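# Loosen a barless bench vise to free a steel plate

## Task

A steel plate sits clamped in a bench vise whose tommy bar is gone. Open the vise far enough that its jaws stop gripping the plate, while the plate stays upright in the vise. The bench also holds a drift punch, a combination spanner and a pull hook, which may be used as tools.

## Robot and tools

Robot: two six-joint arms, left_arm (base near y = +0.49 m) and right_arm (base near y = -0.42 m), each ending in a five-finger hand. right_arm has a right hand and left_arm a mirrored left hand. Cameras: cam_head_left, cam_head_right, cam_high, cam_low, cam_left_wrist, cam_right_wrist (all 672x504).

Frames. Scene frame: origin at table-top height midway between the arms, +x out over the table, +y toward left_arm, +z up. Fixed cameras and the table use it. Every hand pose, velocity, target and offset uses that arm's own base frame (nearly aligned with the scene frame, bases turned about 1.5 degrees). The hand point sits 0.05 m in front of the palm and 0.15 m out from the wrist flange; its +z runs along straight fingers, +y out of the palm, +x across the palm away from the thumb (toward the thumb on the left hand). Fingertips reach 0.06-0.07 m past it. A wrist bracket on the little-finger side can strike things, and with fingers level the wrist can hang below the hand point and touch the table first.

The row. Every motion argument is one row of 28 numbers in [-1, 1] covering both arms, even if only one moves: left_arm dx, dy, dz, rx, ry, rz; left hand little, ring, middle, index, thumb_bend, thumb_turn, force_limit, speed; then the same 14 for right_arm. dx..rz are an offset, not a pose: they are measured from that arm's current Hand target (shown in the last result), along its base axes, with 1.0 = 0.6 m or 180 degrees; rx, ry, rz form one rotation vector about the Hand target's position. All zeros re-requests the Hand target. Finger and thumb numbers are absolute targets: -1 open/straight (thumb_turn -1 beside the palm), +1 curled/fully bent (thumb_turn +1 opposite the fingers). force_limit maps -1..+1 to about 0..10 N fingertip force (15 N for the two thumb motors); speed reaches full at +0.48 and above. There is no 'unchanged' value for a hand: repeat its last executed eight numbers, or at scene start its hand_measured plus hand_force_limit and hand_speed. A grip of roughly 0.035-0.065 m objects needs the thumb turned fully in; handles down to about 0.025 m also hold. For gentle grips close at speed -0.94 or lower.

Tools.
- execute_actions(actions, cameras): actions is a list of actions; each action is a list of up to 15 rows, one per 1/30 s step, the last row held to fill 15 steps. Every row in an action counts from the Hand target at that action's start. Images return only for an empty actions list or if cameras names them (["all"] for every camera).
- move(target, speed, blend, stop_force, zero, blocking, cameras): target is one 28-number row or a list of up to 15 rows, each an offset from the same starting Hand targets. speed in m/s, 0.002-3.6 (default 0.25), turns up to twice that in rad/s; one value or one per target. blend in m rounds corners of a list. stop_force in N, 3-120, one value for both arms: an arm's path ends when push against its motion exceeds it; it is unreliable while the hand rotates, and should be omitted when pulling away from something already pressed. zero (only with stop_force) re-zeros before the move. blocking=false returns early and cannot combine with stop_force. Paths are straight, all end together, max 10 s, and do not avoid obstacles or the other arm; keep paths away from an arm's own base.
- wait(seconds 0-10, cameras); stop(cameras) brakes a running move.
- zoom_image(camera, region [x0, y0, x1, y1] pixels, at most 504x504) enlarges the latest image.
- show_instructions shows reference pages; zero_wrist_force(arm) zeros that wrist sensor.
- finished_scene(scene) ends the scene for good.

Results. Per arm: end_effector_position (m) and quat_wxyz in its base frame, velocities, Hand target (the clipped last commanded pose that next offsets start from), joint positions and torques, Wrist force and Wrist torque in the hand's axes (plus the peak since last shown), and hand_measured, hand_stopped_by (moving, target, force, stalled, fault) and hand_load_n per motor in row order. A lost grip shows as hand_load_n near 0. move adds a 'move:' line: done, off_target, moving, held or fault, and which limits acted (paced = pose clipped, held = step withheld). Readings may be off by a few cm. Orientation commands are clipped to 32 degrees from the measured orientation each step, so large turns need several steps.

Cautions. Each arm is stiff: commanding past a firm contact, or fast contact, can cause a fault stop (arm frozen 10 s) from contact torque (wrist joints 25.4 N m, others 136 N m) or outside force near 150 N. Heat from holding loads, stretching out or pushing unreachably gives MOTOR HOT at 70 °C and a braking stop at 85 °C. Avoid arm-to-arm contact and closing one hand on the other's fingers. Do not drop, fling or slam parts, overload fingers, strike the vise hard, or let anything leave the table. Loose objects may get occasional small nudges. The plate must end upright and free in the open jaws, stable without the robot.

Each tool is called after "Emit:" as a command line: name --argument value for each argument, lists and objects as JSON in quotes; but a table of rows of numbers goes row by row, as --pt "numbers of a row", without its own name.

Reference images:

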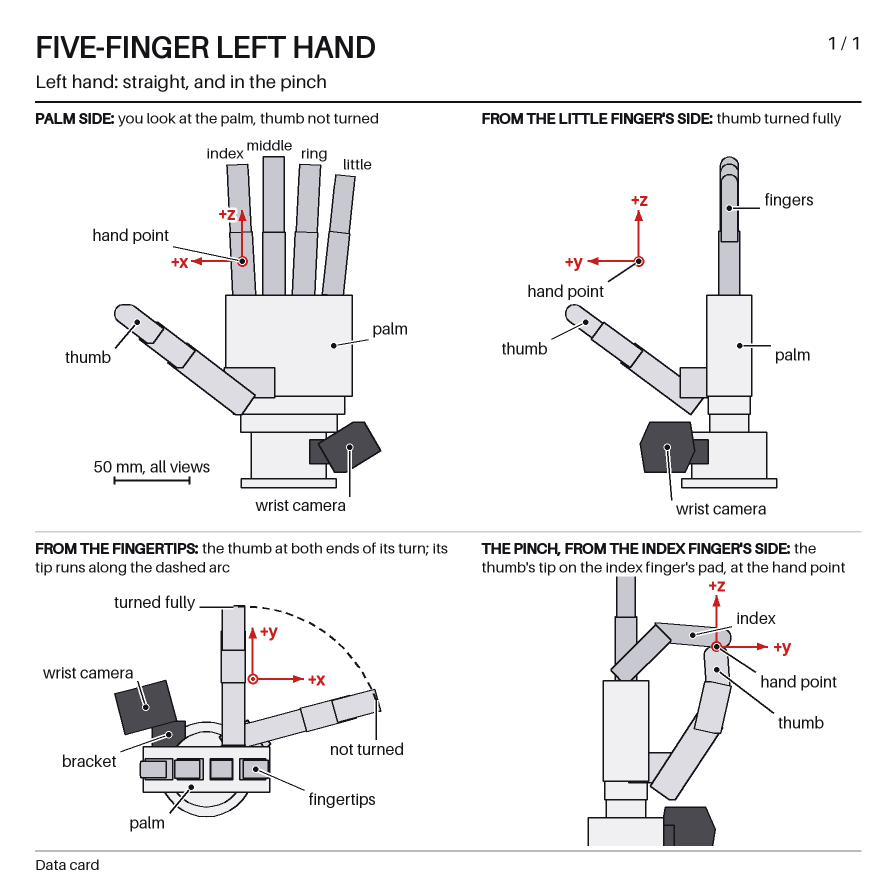

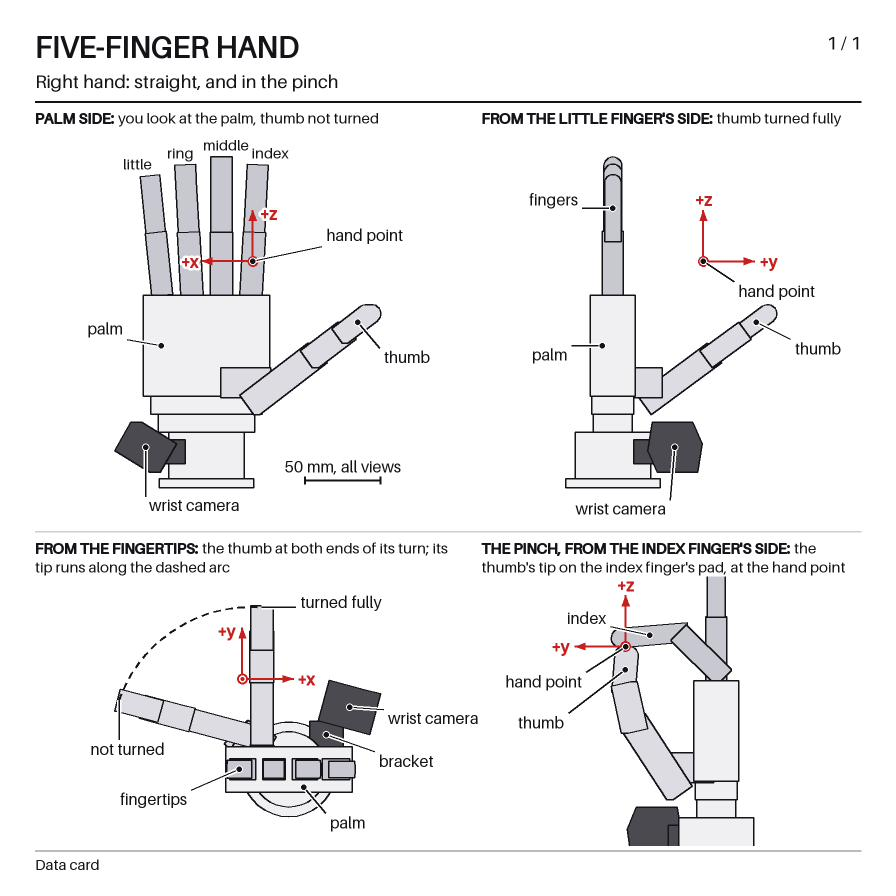

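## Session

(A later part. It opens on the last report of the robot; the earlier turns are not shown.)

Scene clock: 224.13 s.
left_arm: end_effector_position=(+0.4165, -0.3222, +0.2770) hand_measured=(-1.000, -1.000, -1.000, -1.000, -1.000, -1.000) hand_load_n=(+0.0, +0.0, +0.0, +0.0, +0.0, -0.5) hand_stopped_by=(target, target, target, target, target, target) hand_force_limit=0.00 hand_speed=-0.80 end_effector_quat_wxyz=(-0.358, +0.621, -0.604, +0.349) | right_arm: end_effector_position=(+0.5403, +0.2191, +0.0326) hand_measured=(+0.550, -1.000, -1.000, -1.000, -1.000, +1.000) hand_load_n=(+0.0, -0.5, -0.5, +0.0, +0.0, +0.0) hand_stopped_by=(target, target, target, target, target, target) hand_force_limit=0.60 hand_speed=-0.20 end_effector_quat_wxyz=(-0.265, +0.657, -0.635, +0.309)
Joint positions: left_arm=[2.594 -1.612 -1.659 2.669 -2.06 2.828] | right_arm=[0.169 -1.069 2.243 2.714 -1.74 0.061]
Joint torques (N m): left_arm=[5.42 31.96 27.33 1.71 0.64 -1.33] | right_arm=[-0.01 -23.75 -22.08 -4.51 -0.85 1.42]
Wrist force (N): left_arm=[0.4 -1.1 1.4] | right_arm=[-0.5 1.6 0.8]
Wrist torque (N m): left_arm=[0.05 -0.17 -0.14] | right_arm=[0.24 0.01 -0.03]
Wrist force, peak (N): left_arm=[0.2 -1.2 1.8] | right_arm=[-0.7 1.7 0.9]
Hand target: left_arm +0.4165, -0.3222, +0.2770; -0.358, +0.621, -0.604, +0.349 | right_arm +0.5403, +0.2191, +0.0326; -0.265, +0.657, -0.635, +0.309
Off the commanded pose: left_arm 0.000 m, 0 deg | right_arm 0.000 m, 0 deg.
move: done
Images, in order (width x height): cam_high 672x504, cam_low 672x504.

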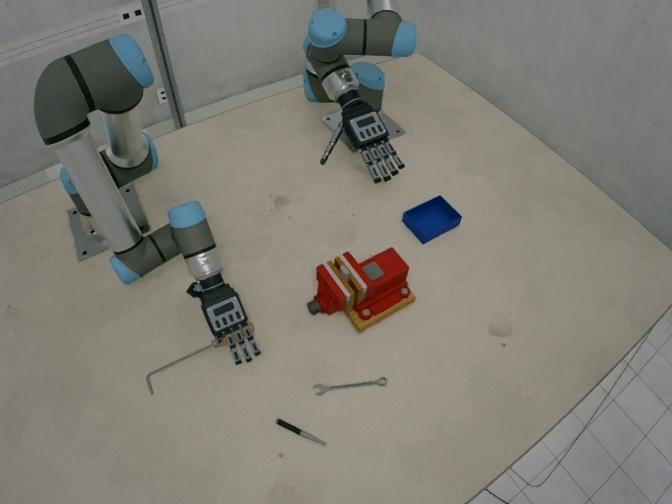

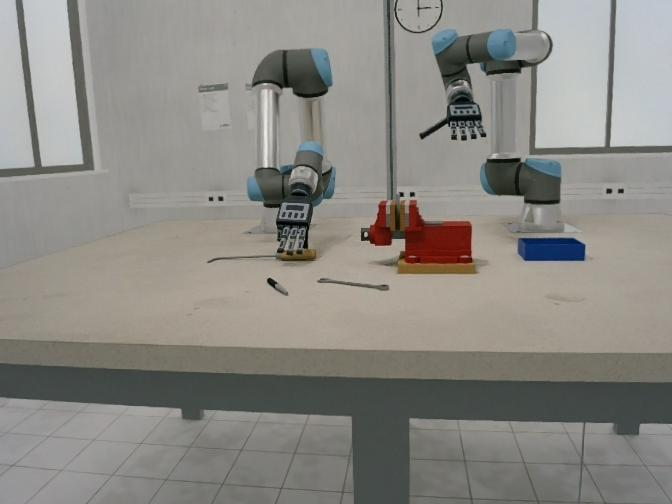

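Emit:
move --pt "0 0 0 0 0 0 -1 -1 -1 -1 -1 -1 0 -0.8 -0.04 0 0.22 0 0 0 0.55 -1 -1 -1 -1 1 0.6 -0.2" --speed 0.15 --cameras '["cam_low","cam_head_right","cam_high"]'

Emit:
zoom_image --camera "cam_low" --region '[380, 185, 425, 235]'

Emit:
zoom_image --camera "cam_head_right" --region '[160, 330, 460, 460]'

Scene clock: 225.83 s.
left_arm: end_effector_position=(+0.4165, -0.3222, +0.2770) hand_measured=(-1.000, -1.000, -1.000, -1.000, -1.000, -1.000) hand_load_n=(+0.0, +0.0, +0.0, +0.0, +0.0, +0.0) hand_stopped_by=(target, target, target, target, target, target) hand_force_limit=0.00 hand_speed=-0.80 end_effector_quat_wxyz=(-0.358, +0.621, -0.604, +0.349) | right_arm: end_effector_position=(+0.5164, +0.2191, +0.1646) hand_measured=(+0.550, -1.000, -1.000, -1.000, -1.000, +1.000) hand_load_n=(+0.0, +0.0, +0.0, +0.0, +0.0, +0.0) hand_stopped_by=(target, target, target, target, target, target) hand_force_limit=0.60 hand_speed=-0.20 end_effector_quat_wxyz=(-0.265, +0.657, -0.635, +0.309)
Joint positions: left_arm=[2.594 -1.612 -1.659 2.669 -2.06 2.828] | right_arm=[0.179 -1.436 2.224 3.101 -1.747 0.068]
Joint torques (N m): left_arm=[5.43 32.39 27.38 1.51 0.72 -1.33] | right_arm=[-3.85 -28.66 -5.96 -1.26 0.06 1.24]
Wrist force (N): left_arm=[0.2 -0.9 1.4] | right_arm=[-0.5 1.4 0.7]
Wrist torque (N m): left_arm=[0.08 -0.14 -0.16] | right_arm=[0.21 0.00 -0.03]
Wrist force, peak (N): left_arm=[0.4 -1.1 1.8] | right_arm=[-0.6 2.4 1.9]
Hand target: left_arm +0.4165, -0.3222, +0.2770; -0.358, +0.621, -0.604, +0.349 | right_arm +0.5163, +0.2191, +0.1646; -0.265, +0.657, -0.635, +0.309
Off the commanded pose: left_arm 0.000 m, 0 deg | right_arm 0.000 m, 0 deg.
move: done
Images, in order (width x height): cam_head_right 672x504, cam_high 672x504, cam_low 672x504.

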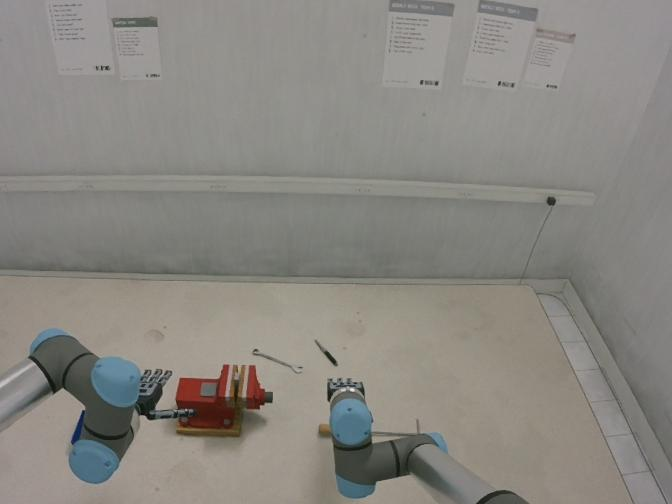

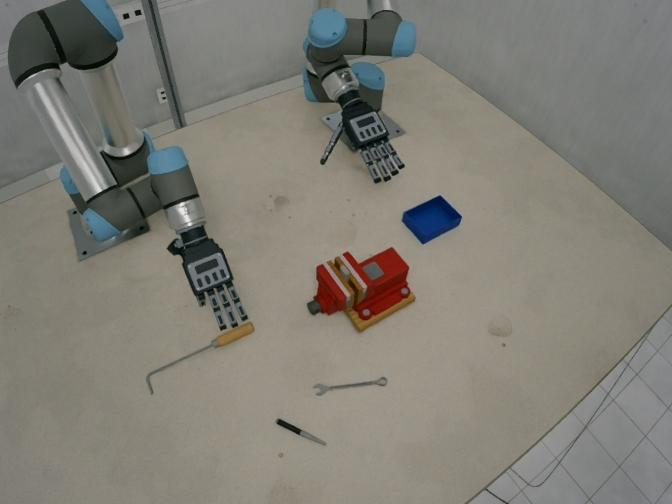

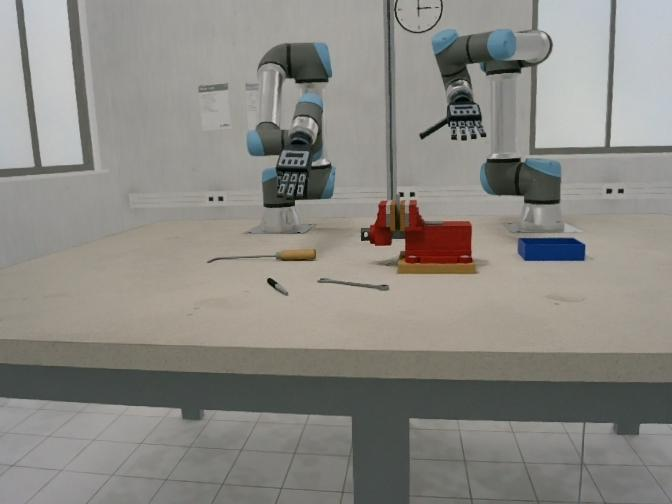

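Scaled by 10.080 from the camera's 672x504 image, which has a finer 960x720 frame.

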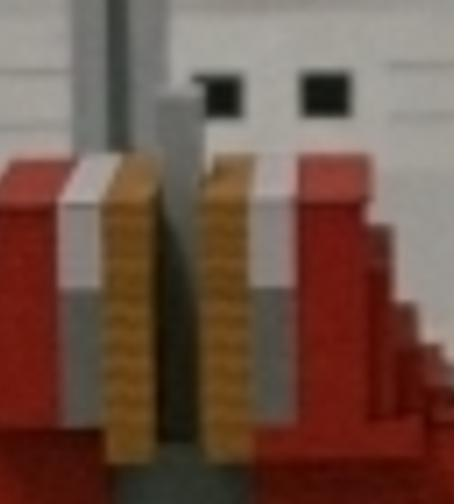

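Scaled by 1.680 from the camera's 672x504 image, which has a finer 960x720 frame.

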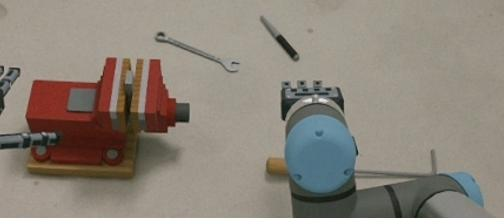

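Emit:
finished_scene --scene 1

The scene is finished: the task was done.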